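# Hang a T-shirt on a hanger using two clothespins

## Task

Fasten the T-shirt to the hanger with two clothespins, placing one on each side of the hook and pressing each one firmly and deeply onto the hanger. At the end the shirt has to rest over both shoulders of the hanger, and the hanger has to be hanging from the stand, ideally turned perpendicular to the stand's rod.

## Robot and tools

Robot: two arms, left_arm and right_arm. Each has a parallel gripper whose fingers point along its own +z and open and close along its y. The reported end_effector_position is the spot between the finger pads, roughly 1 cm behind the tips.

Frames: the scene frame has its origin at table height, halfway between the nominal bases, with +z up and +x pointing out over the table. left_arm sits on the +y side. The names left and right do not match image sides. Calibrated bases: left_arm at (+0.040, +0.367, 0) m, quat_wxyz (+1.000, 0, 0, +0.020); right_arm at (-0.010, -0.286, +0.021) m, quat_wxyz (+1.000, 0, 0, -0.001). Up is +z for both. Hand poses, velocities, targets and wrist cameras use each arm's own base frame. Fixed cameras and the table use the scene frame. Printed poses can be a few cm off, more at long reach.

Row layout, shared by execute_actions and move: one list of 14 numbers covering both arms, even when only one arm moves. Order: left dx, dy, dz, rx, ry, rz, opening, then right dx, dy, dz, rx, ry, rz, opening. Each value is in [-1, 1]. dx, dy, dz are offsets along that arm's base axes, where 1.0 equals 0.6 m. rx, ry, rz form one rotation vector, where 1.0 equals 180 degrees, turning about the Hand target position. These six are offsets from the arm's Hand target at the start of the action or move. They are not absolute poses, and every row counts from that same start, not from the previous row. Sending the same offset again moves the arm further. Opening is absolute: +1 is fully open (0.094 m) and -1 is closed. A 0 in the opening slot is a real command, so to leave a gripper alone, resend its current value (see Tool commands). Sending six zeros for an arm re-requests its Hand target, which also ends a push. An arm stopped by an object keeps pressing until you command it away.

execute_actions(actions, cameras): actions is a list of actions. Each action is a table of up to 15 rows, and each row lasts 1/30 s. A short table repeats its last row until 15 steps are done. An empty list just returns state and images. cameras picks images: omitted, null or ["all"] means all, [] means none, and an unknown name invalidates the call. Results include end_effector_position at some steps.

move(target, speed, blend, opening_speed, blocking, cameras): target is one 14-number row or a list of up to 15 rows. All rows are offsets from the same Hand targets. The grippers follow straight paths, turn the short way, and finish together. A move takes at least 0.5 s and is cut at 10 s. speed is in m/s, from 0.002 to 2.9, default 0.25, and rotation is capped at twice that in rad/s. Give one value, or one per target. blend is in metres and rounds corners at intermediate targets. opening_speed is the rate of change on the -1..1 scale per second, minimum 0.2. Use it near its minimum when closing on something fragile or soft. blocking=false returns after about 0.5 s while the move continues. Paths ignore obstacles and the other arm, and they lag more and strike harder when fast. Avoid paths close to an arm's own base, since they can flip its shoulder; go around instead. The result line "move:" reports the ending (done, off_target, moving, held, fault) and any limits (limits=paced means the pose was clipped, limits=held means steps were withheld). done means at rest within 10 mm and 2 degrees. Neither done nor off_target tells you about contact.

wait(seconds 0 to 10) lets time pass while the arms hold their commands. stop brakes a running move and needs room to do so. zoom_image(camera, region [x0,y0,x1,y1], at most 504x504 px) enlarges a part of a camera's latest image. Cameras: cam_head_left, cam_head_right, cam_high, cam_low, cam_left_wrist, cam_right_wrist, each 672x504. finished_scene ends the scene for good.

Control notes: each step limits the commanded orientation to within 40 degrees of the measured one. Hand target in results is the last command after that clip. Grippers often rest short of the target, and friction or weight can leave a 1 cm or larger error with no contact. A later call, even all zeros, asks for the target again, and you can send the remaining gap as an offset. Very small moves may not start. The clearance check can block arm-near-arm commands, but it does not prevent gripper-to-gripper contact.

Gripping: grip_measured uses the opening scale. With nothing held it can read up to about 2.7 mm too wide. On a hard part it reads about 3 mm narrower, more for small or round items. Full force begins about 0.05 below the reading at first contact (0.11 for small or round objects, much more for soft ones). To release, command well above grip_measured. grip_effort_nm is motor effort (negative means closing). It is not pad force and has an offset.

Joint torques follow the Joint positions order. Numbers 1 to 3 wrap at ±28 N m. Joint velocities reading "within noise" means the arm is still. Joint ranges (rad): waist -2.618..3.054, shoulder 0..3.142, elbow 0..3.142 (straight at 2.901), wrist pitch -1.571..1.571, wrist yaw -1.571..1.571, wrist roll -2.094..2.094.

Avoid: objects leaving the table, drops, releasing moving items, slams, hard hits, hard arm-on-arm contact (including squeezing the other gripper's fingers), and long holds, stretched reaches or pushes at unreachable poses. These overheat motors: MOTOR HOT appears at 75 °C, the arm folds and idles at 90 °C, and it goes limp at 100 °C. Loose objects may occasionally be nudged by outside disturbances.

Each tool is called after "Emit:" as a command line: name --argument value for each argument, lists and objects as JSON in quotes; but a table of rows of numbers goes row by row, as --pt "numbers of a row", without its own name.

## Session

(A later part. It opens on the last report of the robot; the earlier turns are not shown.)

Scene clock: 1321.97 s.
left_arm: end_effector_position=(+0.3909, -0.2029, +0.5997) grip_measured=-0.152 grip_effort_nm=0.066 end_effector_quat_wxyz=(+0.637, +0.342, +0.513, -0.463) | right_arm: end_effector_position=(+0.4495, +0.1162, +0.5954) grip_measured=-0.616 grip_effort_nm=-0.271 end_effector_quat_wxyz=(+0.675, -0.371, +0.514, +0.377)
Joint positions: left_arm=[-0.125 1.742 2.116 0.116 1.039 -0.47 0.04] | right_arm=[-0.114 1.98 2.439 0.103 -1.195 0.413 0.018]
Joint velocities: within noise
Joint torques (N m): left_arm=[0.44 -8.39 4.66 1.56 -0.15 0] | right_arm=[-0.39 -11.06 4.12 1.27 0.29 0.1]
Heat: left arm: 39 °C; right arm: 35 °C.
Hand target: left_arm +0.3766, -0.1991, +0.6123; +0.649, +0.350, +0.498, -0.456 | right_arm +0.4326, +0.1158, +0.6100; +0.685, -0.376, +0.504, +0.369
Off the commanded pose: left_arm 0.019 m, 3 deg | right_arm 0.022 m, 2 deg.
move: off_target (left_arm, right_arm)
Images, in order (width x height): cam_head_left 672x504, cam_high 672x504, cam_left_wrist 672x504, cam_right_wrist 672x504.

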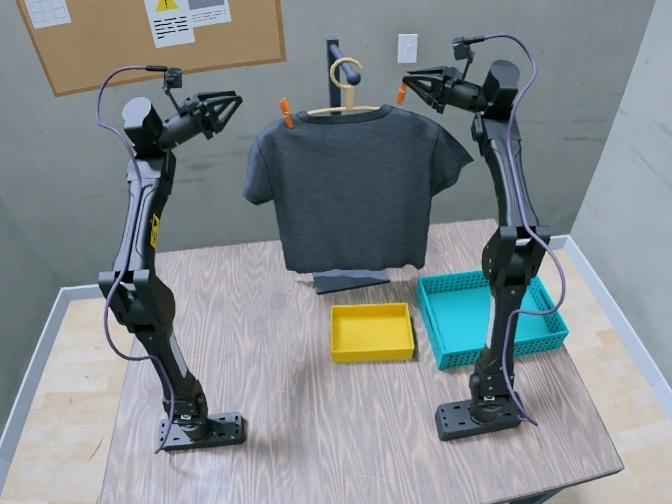

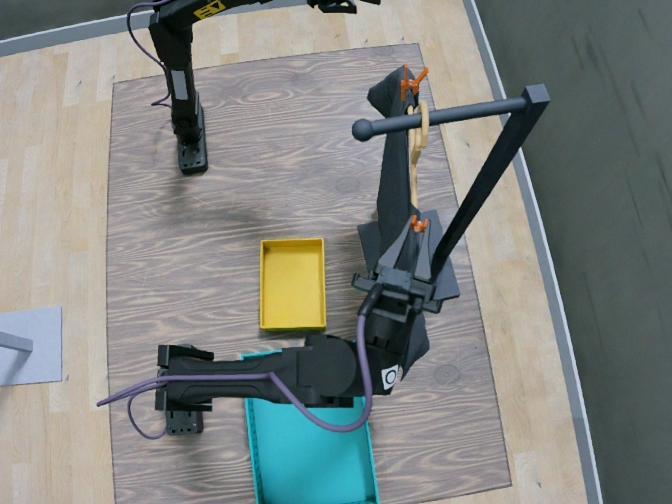

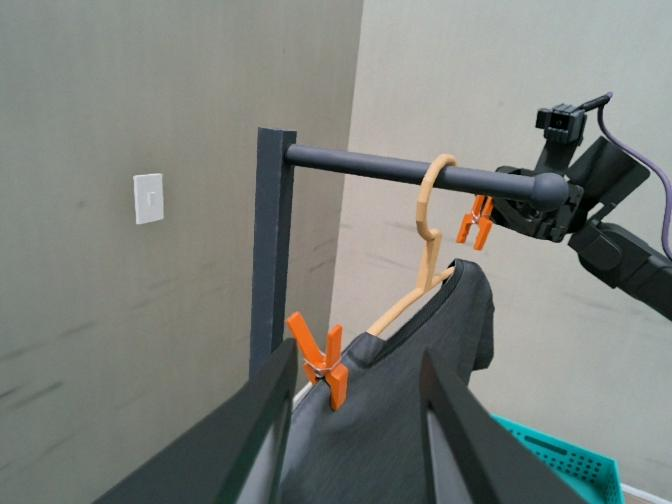

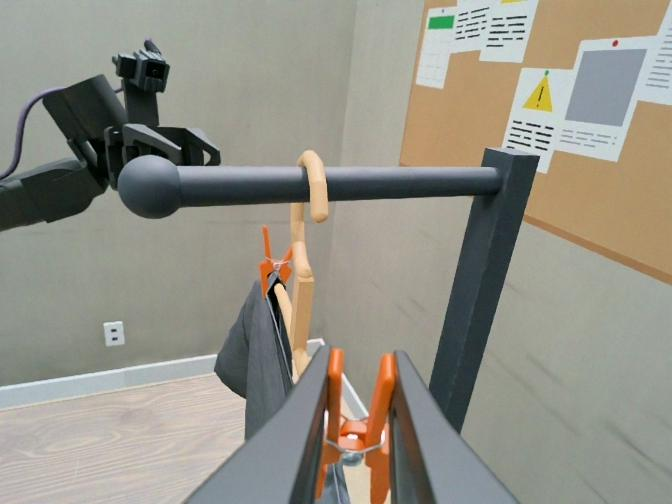

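Emit:
move --target '[0, 0, 0, 0, 0, 0, -0.15, 0, 0, -0.0333, 0, 0, 0, -0.62]' --speed 0.04 --cameras '["cam_high", "cam_head_left", "cam_left_wrist", "cam_right_wrist"]'

Emit:
zoom_image --camera "cam_right_wrist" --region '[300, 404, 400, 504]'

Emit:
zoom_image --camera "cam_left_wrist" --region '[400, 180, 560, 340]'

Emit:
zoom_image --camera "cam_head_left" --region '[350, 60, 430, 140]'

Emit:
zoom_image --camera "cam_high" --region '[380, 180, 450, 250]'

Scene clock: 1339.30 s.
left_arm: end_effector_position=(+0.3909, -0.2029, +0.5997) grip_measured=-0.152 grip_effort_nm=0.066 end_effector_quat_wxyz=(+0.637, +0.342, +0.513, -0.463) | right_arm: end_effector_position=(+0.4489, +0.1165, +0.5752) grip_measured=-0.616 grip_effort_nm=-0.266 end_effector_quat_wxyz=(+0.674, -0.372, +0.515, +0.378)
Joint positions: left_arm=[-0.125 1.742 2.116 0.116 1.039 -0.471 0.04] | right_arm=[-0.114 1.896 2.218 0.239 -1.197 0.414 0.018]
Joint velocities: within noise
Joint torques (N m): left_arm=[0.53 -8.54 4.98 1.58 -0.21 -0.01] | right_arm=[-0.42 -10.77 4.4 1.28 0.31 0.08]
Heat: left arm: 39 °C; right arm: 38 °C.
Hand target: left_arm +0.3766, -0.1991, +0.6123; +0.649, +0.350, +0.498, -0.457 | right_arm +0.4325, +0.1158, +0.5900; +0.685, -0.376, +0.504, +0.369
Off the commanded pose: left_arm 0.019 m, 2 deg | right_arm 0.022 m, 2 deg.
move: off_target (left_arm, right_arm)
Images, in order (width x height): cam_head_left 672x504, cam_high 672x504, cam_left_wrist 672x504, cam_right_wrist 672x504.

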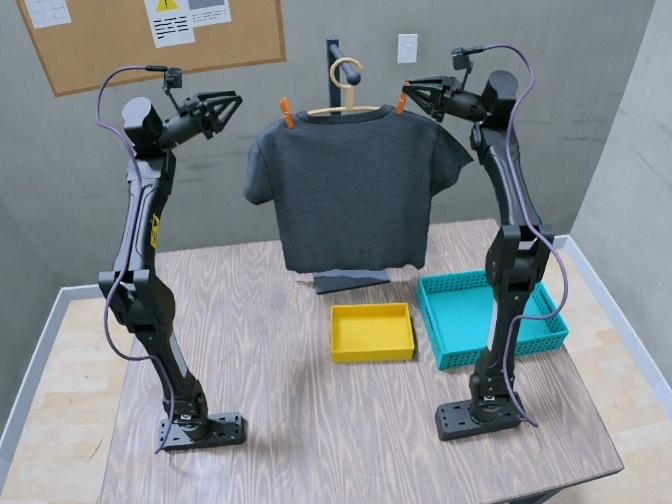

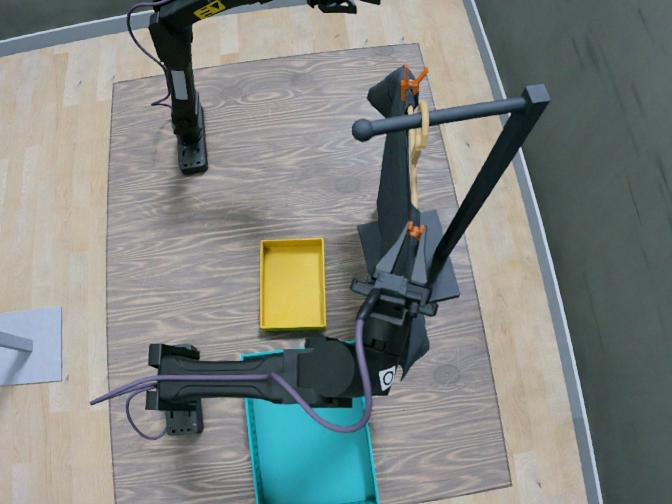

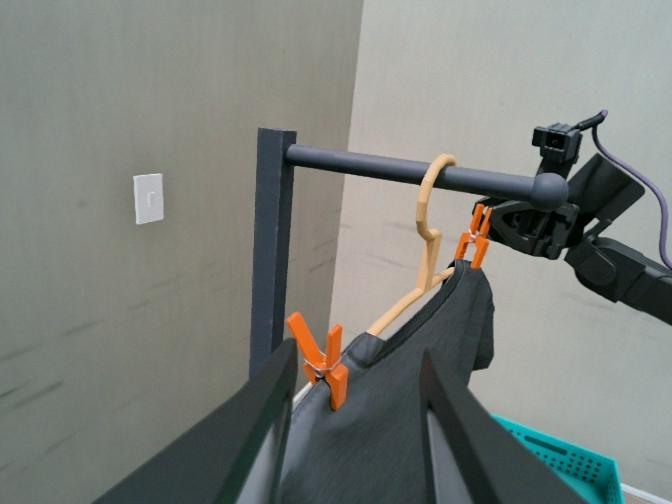

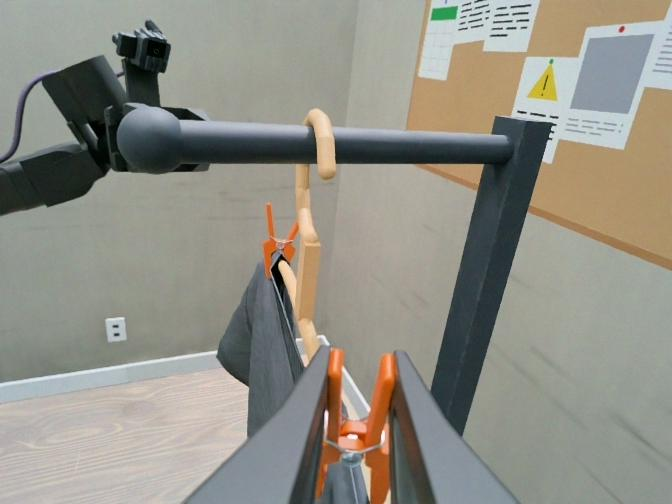

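Scaled by 5.040 from the camera's 672x504 image, which has a finer 960x720 frame.

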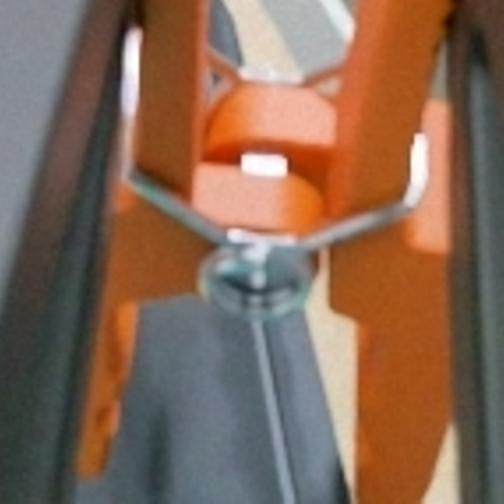

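Scaled by 3.150 from the camera's 672x504 image, which has a finer 960x720 frame.

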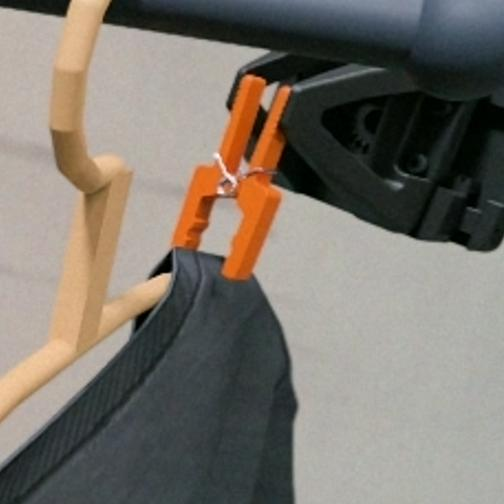

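Scaled by 6.300 from the camera's 672x504 image, which has a finer 960x720 frame.

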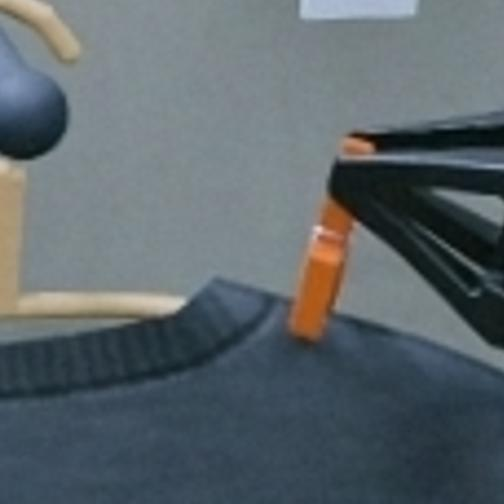

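Scaled by 7.200 from the camera's 672x504 image, which has a finer 960x720 frame.

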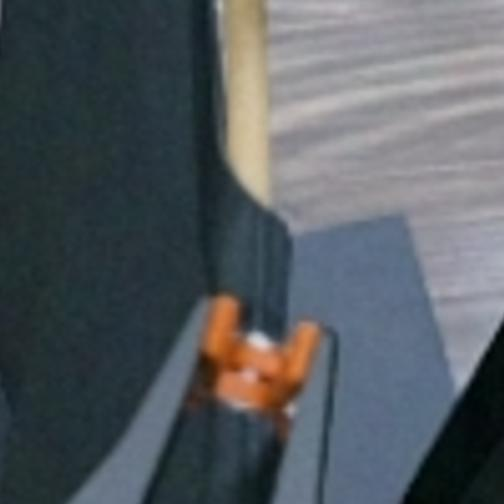

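Emit:
move --target '[0, 0, 0, 0, 0, 0, -0.15, 0.0042, -0.0008, -0.0342, 0, 0, 0, -0.62]' --speed 0.04 --cameras '["cam_high", "cam_head_left", "cam_left_wrist", "cam_right_wrist"]'

Emit:
zoom_image --camera "cam_right_wrist" --region '[300, 404, 400, 504]'

Emit:
zoom_image --camera "cam_left_wrist" --region '[400, 180, 560, 340]'

Emit:
zoom_image --camera "cam_head_left" --region '[350, 60, 430, 140]'

Emit:
zoom_image --camera "cam_high" --region '[380, 180, 450, 250]'

Scene clock: 1353.93 s.
left_arm: end_effector_position=(+0.3909, -0.2029, +0.5997) grip_measured=-0.152 grip_effort_nm=0.066 end_effector_quat_wxyz=(+0.637, +0.342, +0.513, -0.463) | right_arm: end_effector_position=(+0.4507, +0.1163, +0.5550) grip_measured=-0.616 grip_effort_nm=-0.271 end_effector_quat_wxyz=(+0.674, -0.372, +0.514, +0.378)
Joint positions: left_arm=[-0.125 1.742 2.116 0.116 1.039 -0.471 0.04] | right_arm=[-0.114 1.851 2.064 0.35 -1.198 0.415 0.018]
Joint velocities: within noise
Joint torques (N m): left_arm=[0.35 -8.21 4.72 1.58 -0.21 -0.01] | right_arm=[-0.38 -10.61 4.66 1.28 0.29 0.05]
Heat: left arm: 39 °C; right arm: 38 °C.
Hand target: left_arm +0.3766, -0.1991, +0.6123; +0.649, +0.350, +0.498, -0.457 | right_arm +0.4351, +0.1154, +0.5694; +0.685, -0.376, +0.504, +0.369
Off the commanded pose: left_arm 0.019 m, 2 deg | right_arm 0.021 m, 2 deg.
move: off_target (left_arm, right_arm)
Images, in order (width x height): cam_head_left 672x504, cam_high 672x504, cam_left_wrist 672x504, cam_right_wrist 672x504.

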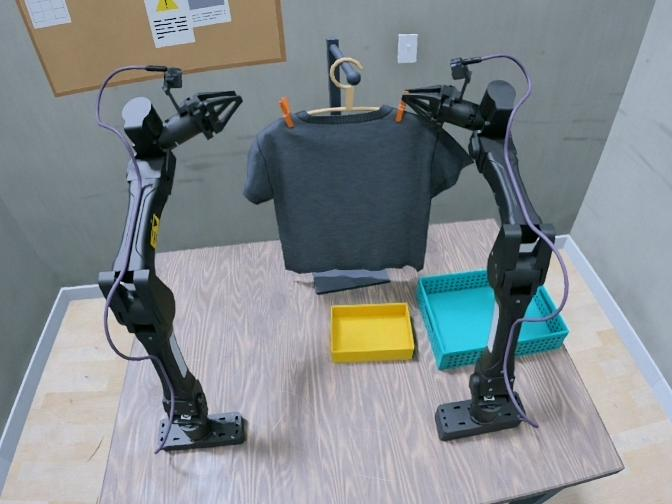

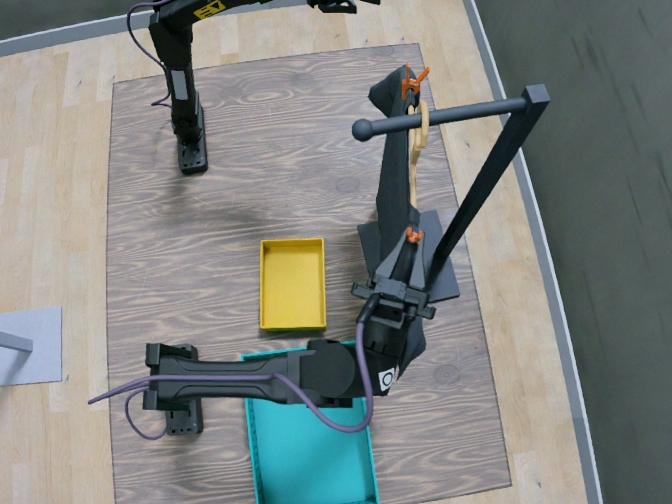

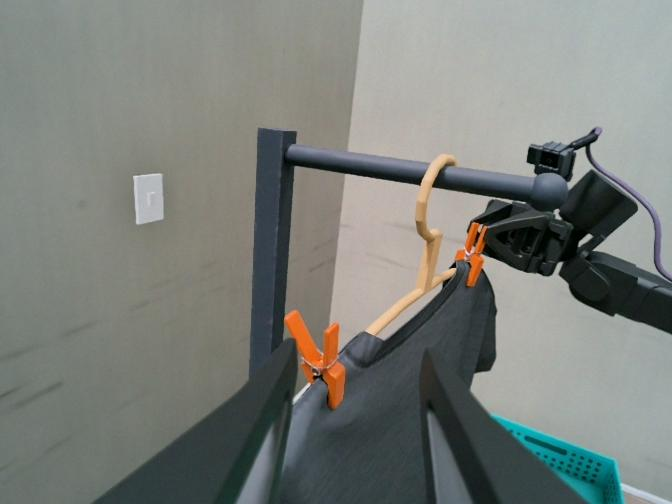

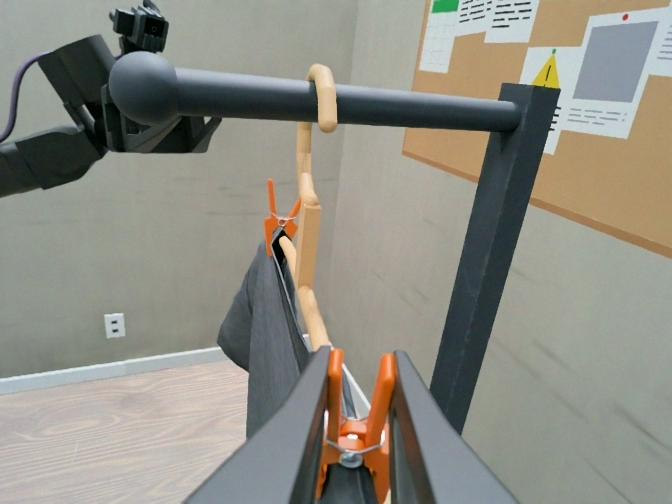

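Scaled by 5.040 from the camera's 672x504 image, which has a finer 960x720 frame.

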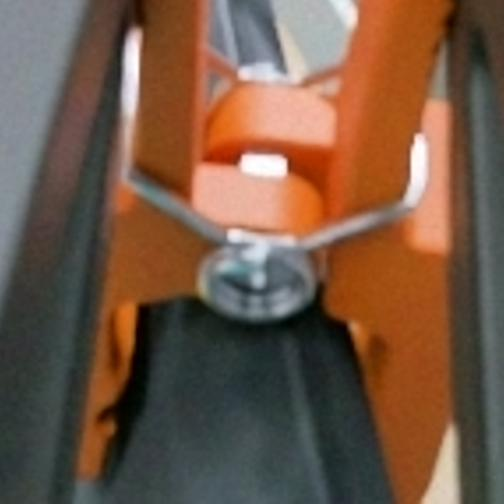

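Scaled by 3.150 from the camera's 672x504 image, which has a finer 960x720 frame.

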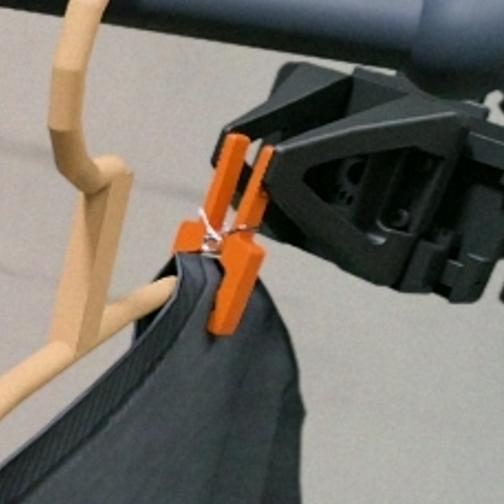

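Scaled by 6.300 from the camera's 672x504 image, which has a finer 960x720 frame.

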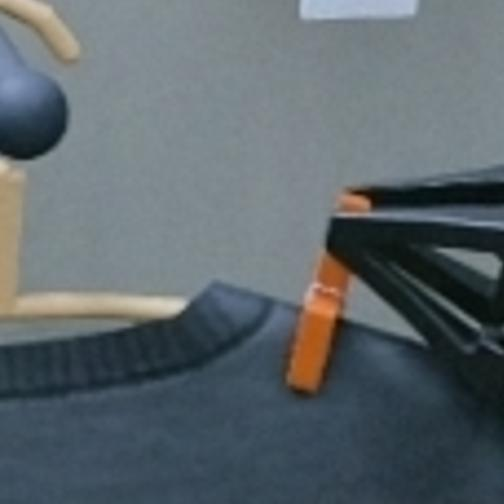

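Scaled by 7.200 from the camera's 672x504 image, which has a finer 960x720 frame.

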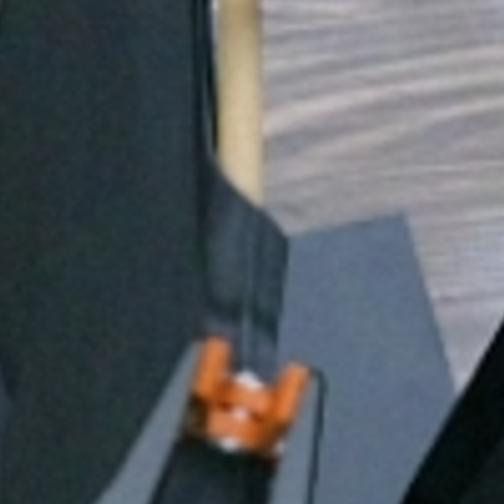

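Emit:
move --target '[0, 0, 0, 0, 0, 0, -0.15, 0, 0, 0, 0, 0, 0, -0.12]' --opening_speed 0.25

Emit:
zoom_image --camera "cam_right_wrist" --region '[260, 304, 460, 504]'

Emit:
zoom_image --camera "cam_left_wrist" --region '[400, 180, 560, 340]'

Emit:
zoom_image --camera "cam_head_left" --region '[230, 50, 450, 200]'

Emit:
zoom_image --camera "cam_high" --region '[380, 180, 450, 250]'

Scene clock: 1361.13 s.
left_arm: end_effector_position=(+0.3909, -0.2029, +0.5998) grip_measured=-0.152 grip_effort_nm=0.061 end_effector_quat_wxyz=(+0.637, +0.342, +0.513, -0.463) | right_arm: end_effector_position=(+0.4498, +0.1167, +0.5547) grip_measured=-0.122 grip_effort_nm=0.056 end_effector_quat_wxyz=(+0.673, -0.374, +0.514, +0.378)
Joint positions: left_arm=[-0.125 1.742 2.116 0.116 1.039 -0.471 0.04] | right_arm=[-0.114 1.851 2.064 0.352 -1.203 0.416 0.041]
Joint velocities: within noise
Joint torques (N m): left_arm=[0.42 -8.34 4.68 1.56 -0.19 -0.07] | right_arm=[-0.32 -10.7 4.51 1.25 0.35 0.07]
Heat: left arm: 39 °C; right arm: 38 °C.
Hand target: left_arm +0.3766, -0.1991, +0.6123; +0.649, +0.350, +0.498, -0.457 | right_arm +0.4350, +0.1154, +0.5695; +0.685, -0.376, +0.504, +0.369
Off the commanded pose: left_arm 0.019 m, 2 deg | right_arm 0.021 m, 2 deg.
move: off_target (left_arm, right_arm)

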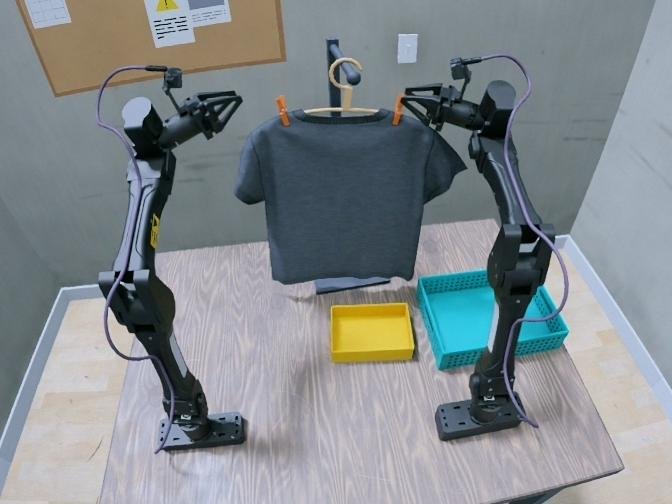

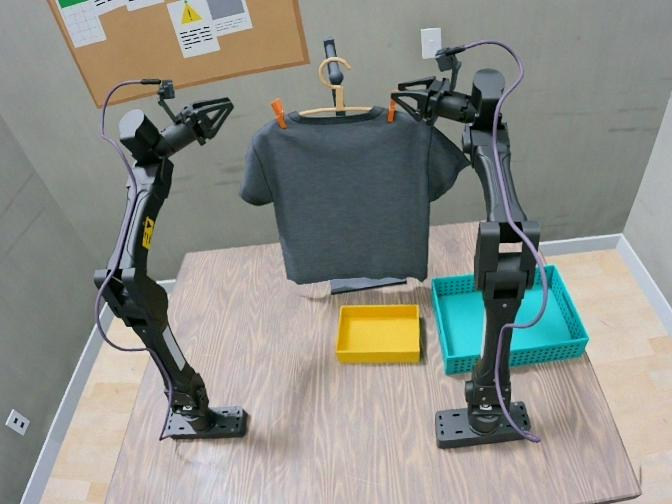

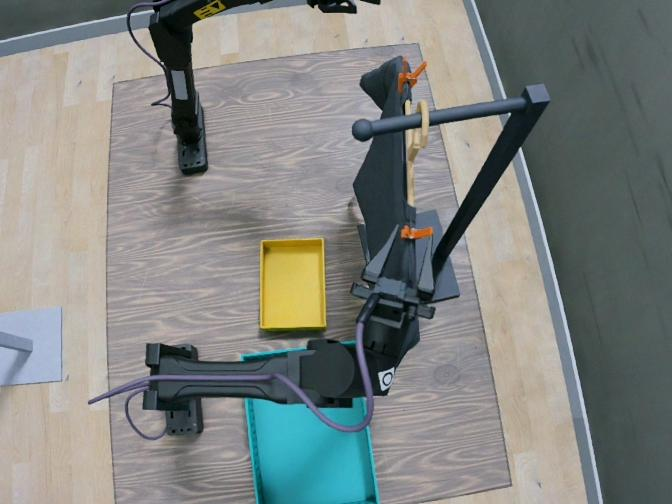

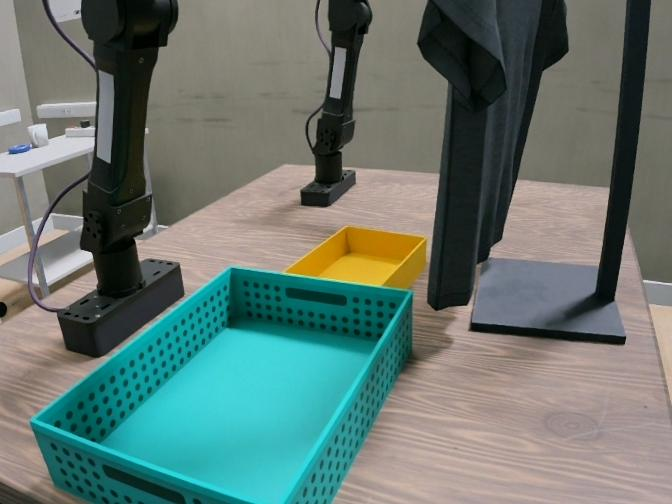

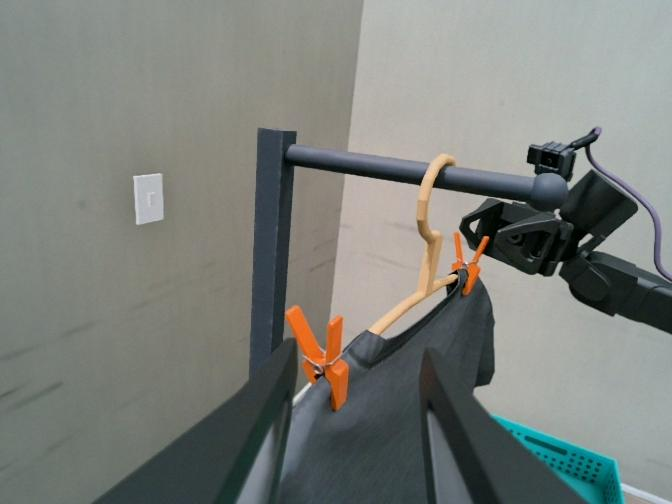

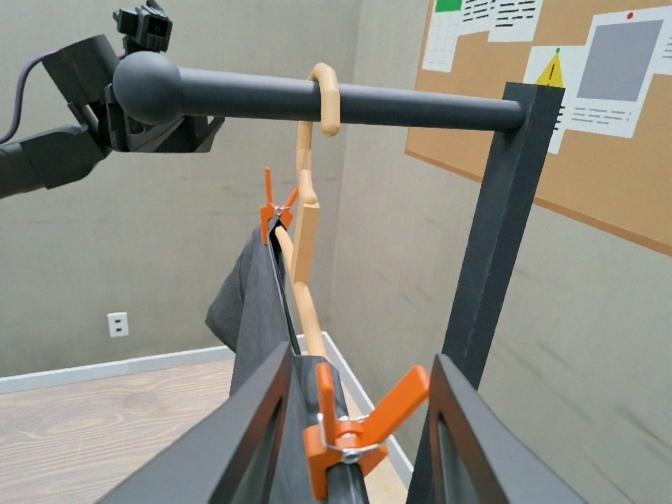

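Scaled by 2.520 from the camera's 672x504 image, which has a finer 960x720 frame.

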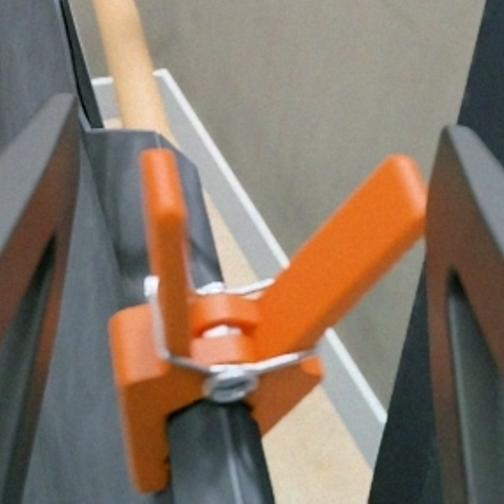

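Scaled by 3.150 from the camera's 672x504 image, which has a finer 960x720 frame.

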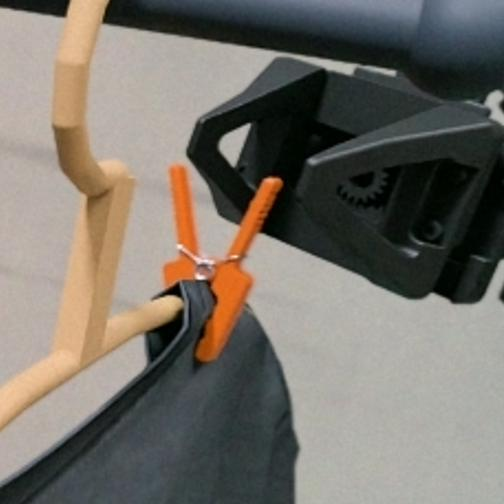

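Scaled by 2.291 from the camera's 672x504 image, which has a finer 960x720 frame.

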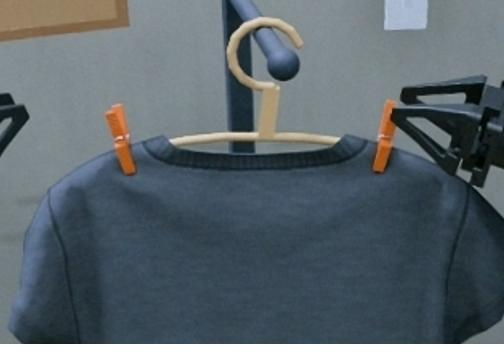

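Scaled by 7.200 from the camera's 672x504 image, which has a finer 960x720 frame.

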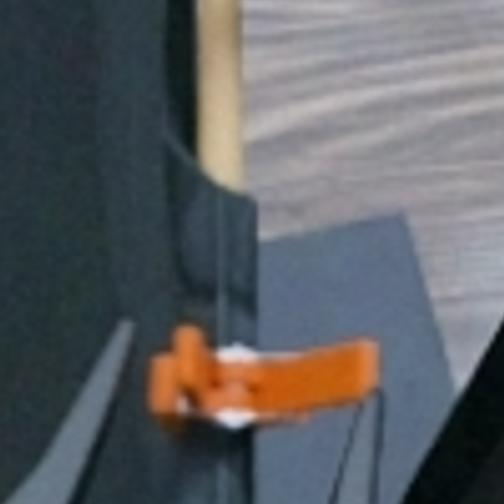

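Emit:
move --target '[0, 0, 0, 0, 0, 0, -0.15, 0, 0, 0, 0, 0, 0, -0.22]' --opening_speed 0.25 --cameras '["cam_right_wrist"]'

Emit:
move --pt "0 0 0 0 0 0 -0.15 0.028 0 -0.02 0 0 0 -0.22" --pt "0 0 0 0 0 0 -0.15 0.058 -0.0032 -0.0197 0 0 0 -0.22" --speed 0.025

Emit:
zoom_image --camera "cam_right_wrist" --region '[260, 304, 460, 504]'

Emit:
zoom_image --camera "cam_high" --region '[350, 40, 550, 260]'

Scene clock: 1379.17 s.
left_arm: end_effector_position=(+0.3909, -0.2029, +0.5998) grip_measured=-0.152 grip_effort_nm=0.061 end_effector_quat_wxyz=(+0.637, +0.343, +0.513, -0.463) | right_arm: end_effector_position=(+0.4497, +0.1168, +0.5548) grip_measured=-0.218 grip_effort_nm=-0.125 end_effector_quat_wxyz=(+0.673, -0.375, +0.513, +0.378)
Joint positions: left_arm=[-0.125 1.742 2.116 0.117 1.039 -0.471 0.04] | right_arm=[-0.114 1.851 2.064 0.353 -1.203 0.416 0.037]
Joint velocities: within noise
Joint torques (N m): left_arm=[0.42 -8.4 4.89 1.57 -0.22 0] | right_arm=[-0.39 -10.81 4.71 1.25 0.33 0.05]
Heat: left arm: 39 °C; right arm: 39 °C.
Hand target: left_arm +0.3766, -0.1991, +0.6123; +0.649, +0.350, +0.498, -0.457 | right_arm +0.4350, +0.1154, +0.5695; +0.685, -0.376, +0.504, +0.369
Off the commanded pose: left_arm 0.019 m, 2 deg | right_arm 0.021 m, 2 deg.
move: off_target (left_arm, right_arm)
Images, in order (width x height): cam_right_wrist 672x504.

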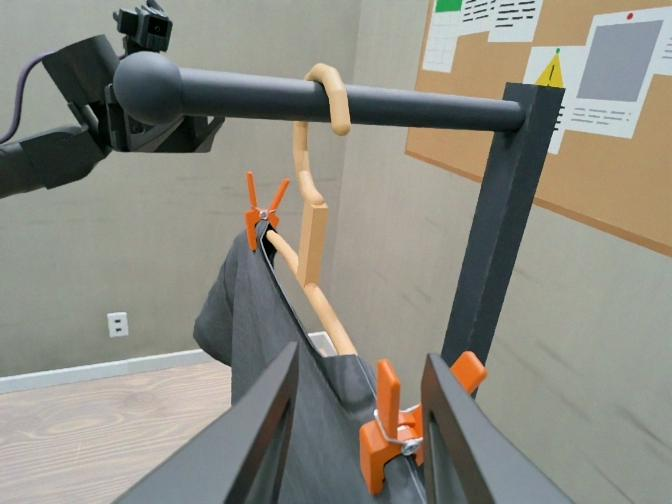

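Scene clock: 1381.13 s.
left_arm: end_effector_position=(+0.3909, -0.2029, +0.5998) grip_measured=-0.152 grip_effort_nm=0.061 end_effector_quat_wxyz=(+0.637, +0.343, +0.513, -0.463) | right_arm: end_effector_position=(+0.4638, +0.1149, +0.5567) grip_measured=-0.218 grip_effort_nm=-0.129 end_effector_quat_wxyz=(+0.682, -0.381, +0.503, +0.370)
Joint positions: left_arm=[-0.125 1.742 2.116 0.117 1.039 -0.471 0.04] | right_arm=[-0.114 1.923 2.153 0.37 -1.2 0.416 0.037]
Joint velocities: within noise
Joint torques (N m): left_arm=[0.46 -8.31 4.6 1.56 -0.18 -0.07] | right_arm=[0.02 -6.84 7.56 1.03 0.38 0.04]
Heat: left arm: 39 °C; right arm: 38 °C.
Hand target: left_arm +0.3766, -0.1991, +0.6123; +0.649, +0.350, +0.498, -0.457 | right_arm +0.4699, +0.1134, +0.5576; +0.685, -0.376, +0.504, +0.369
Off the commanded pose: left_arm 0.019 m, 2 deg | right_arm 0.006 m, 1 deg.
move: off_target (left_arm)

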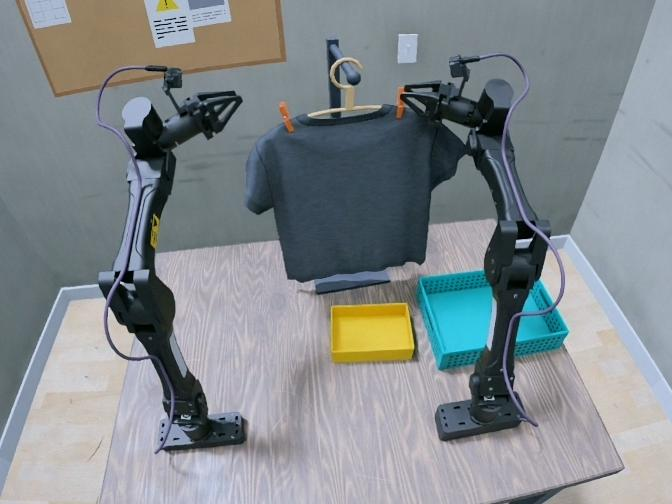

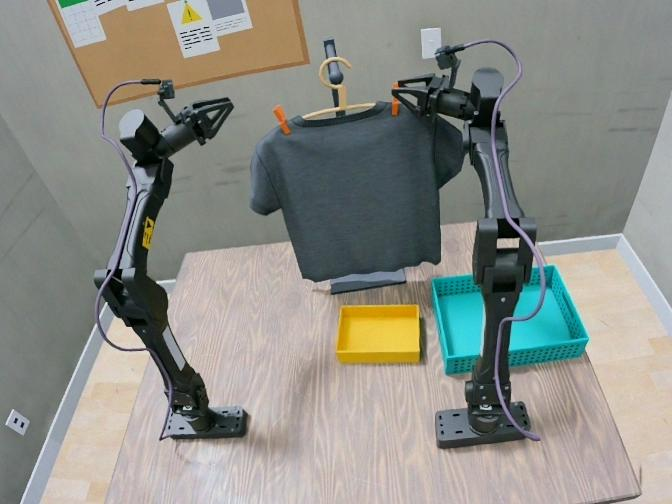

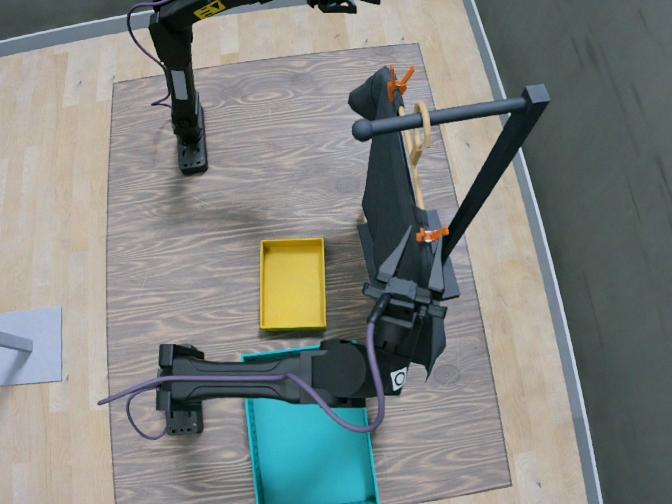

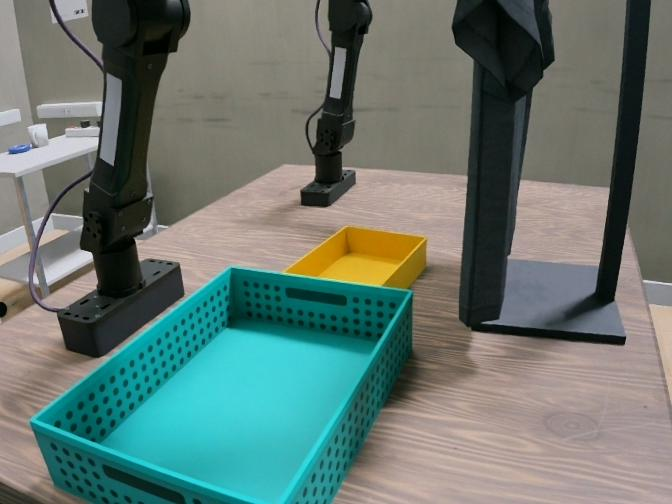

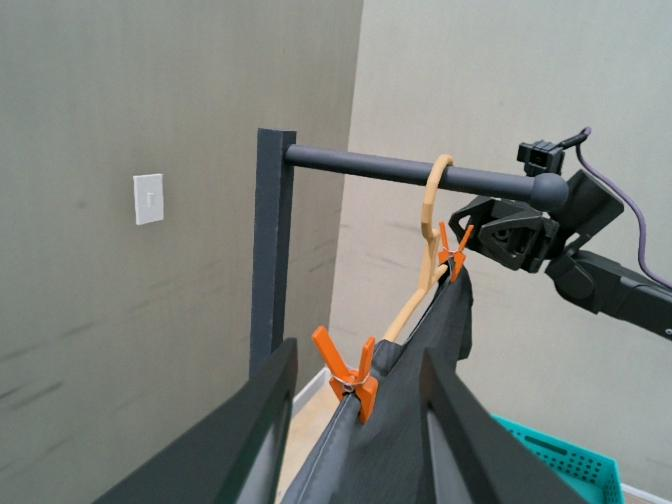

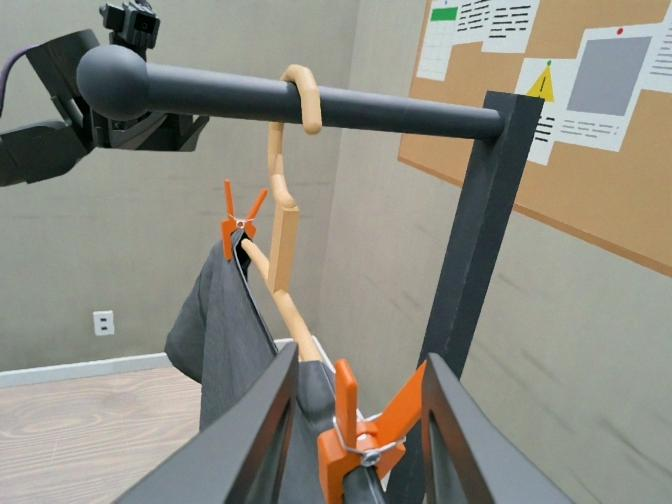

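Scaled by 2.520 from the camera's 672x504 image, which has a finer 960x720 frame.

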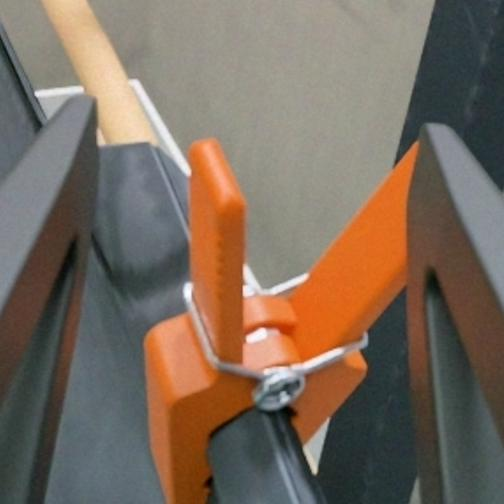

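Scaled by 2.291 from the camera's 672x504 image, which has a finer 960x720 frame.

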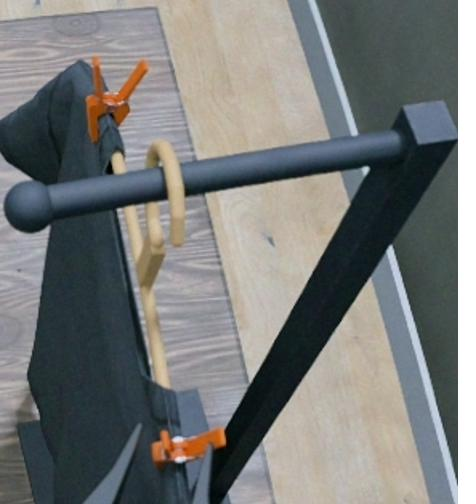

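Emit:
execute_actions --actions '[]'

Scene clock: 1392.27 s.
left_arm: end_effector_position=(+0.3909, -0.2029, +0.5998) grip_measured=-0.152 grip_effort_nm=0.061 end_effector_quat_wxyz=(+0.637, +0.343, +0.513, -0.463) | right_arm: end_effector_position=(+0.4639, +0.1149, +0.5566) grip_measured=-0.218 grip_effort_nm=-0.125 end_effector_quat_wxyz=(+0.682, -0.381, +0.503, +0.371)
Joint positions: left_arm=[-0.125 1.742 2.116 0.117 1.039 -0.471 0.04] | right_arm=[-0.114 1.923 2.153 0.369 -1.2 0.416 0.037]
Joint velocities: within noise
Joint torques (N m): left_arm=[0.35 -8.18 4.75 1.54 -0.15 -0.06] | right_arm=[0.08 -6.72 7.49 1.04 0.39 -0.01]
Heat: left arm: 39 °C; right arm: 38 °C.
Hand target: left_arm +0.3766, -0.1991, +0.6123; +0.649, +0.350, +0.498, -0.457 | right_arm +0.4699, +0.1134, +0.5576; +0.685, -0.376, +0.504, +0.369
Tool commands: left_gripper/opening=-0.15 right_gripper/opening=-0.22
Off the commanded pose: left_arm 0.019 m, 2 deg | right_arm 0.006 m, 1 deg.

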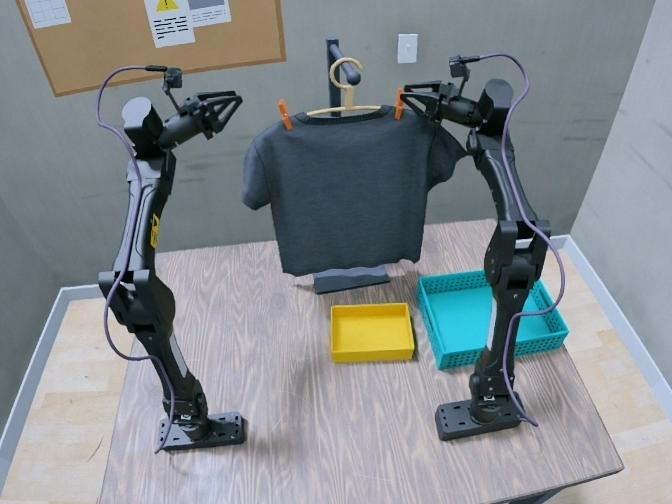

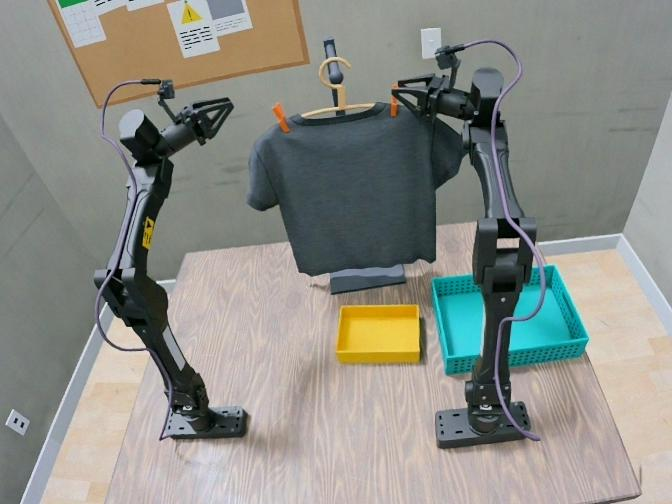

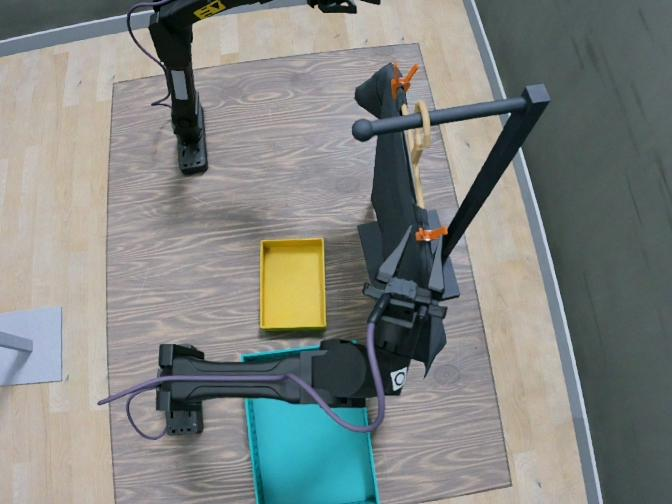

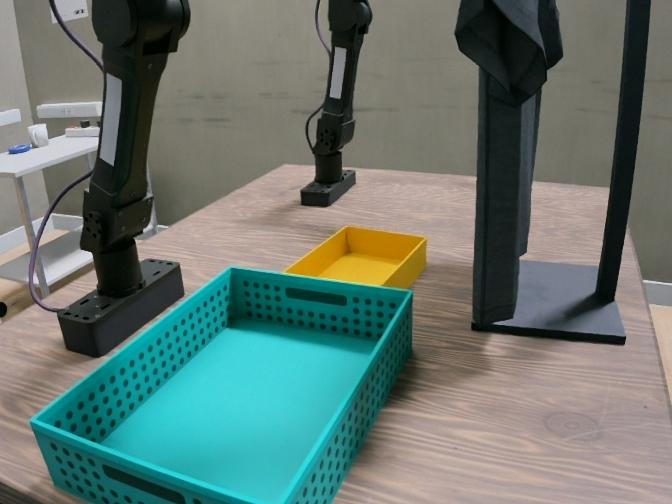

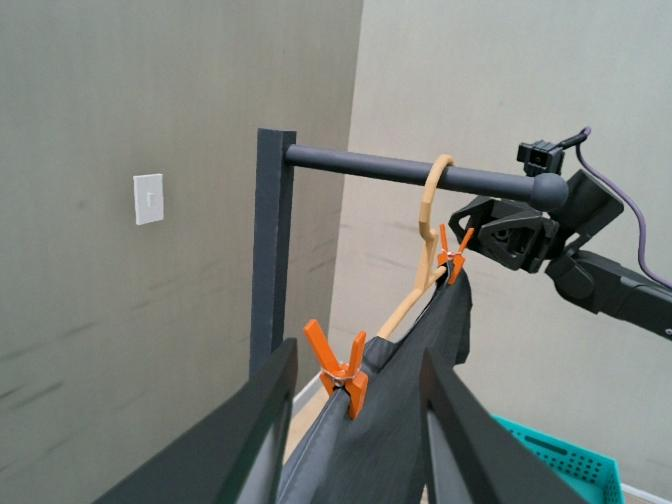

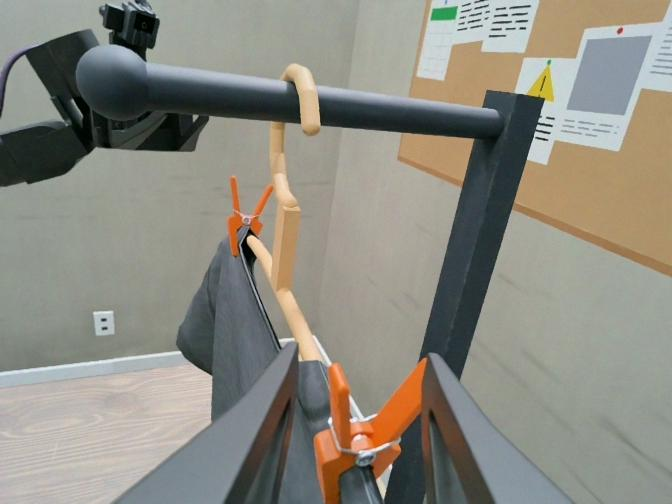

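Emit:
zoom_image --camera "cam_high" --region '[340, 50, 560, 270]'

Emit:
zoom_image --camera "cam_right_wrist" --region '[200, 320, 500, 504]'

Scaled by 2.291 from the camera's 672x504 image, which has a finer 960x720 frame.

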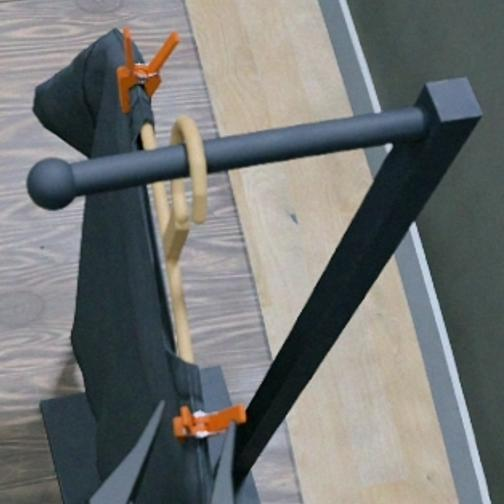

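Scaled by 1.680 from the camera's 672x504 image, which has a finer 960x720 frame.

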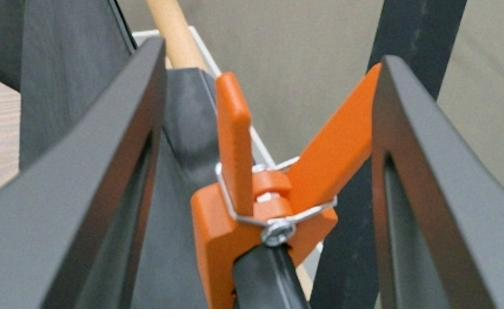

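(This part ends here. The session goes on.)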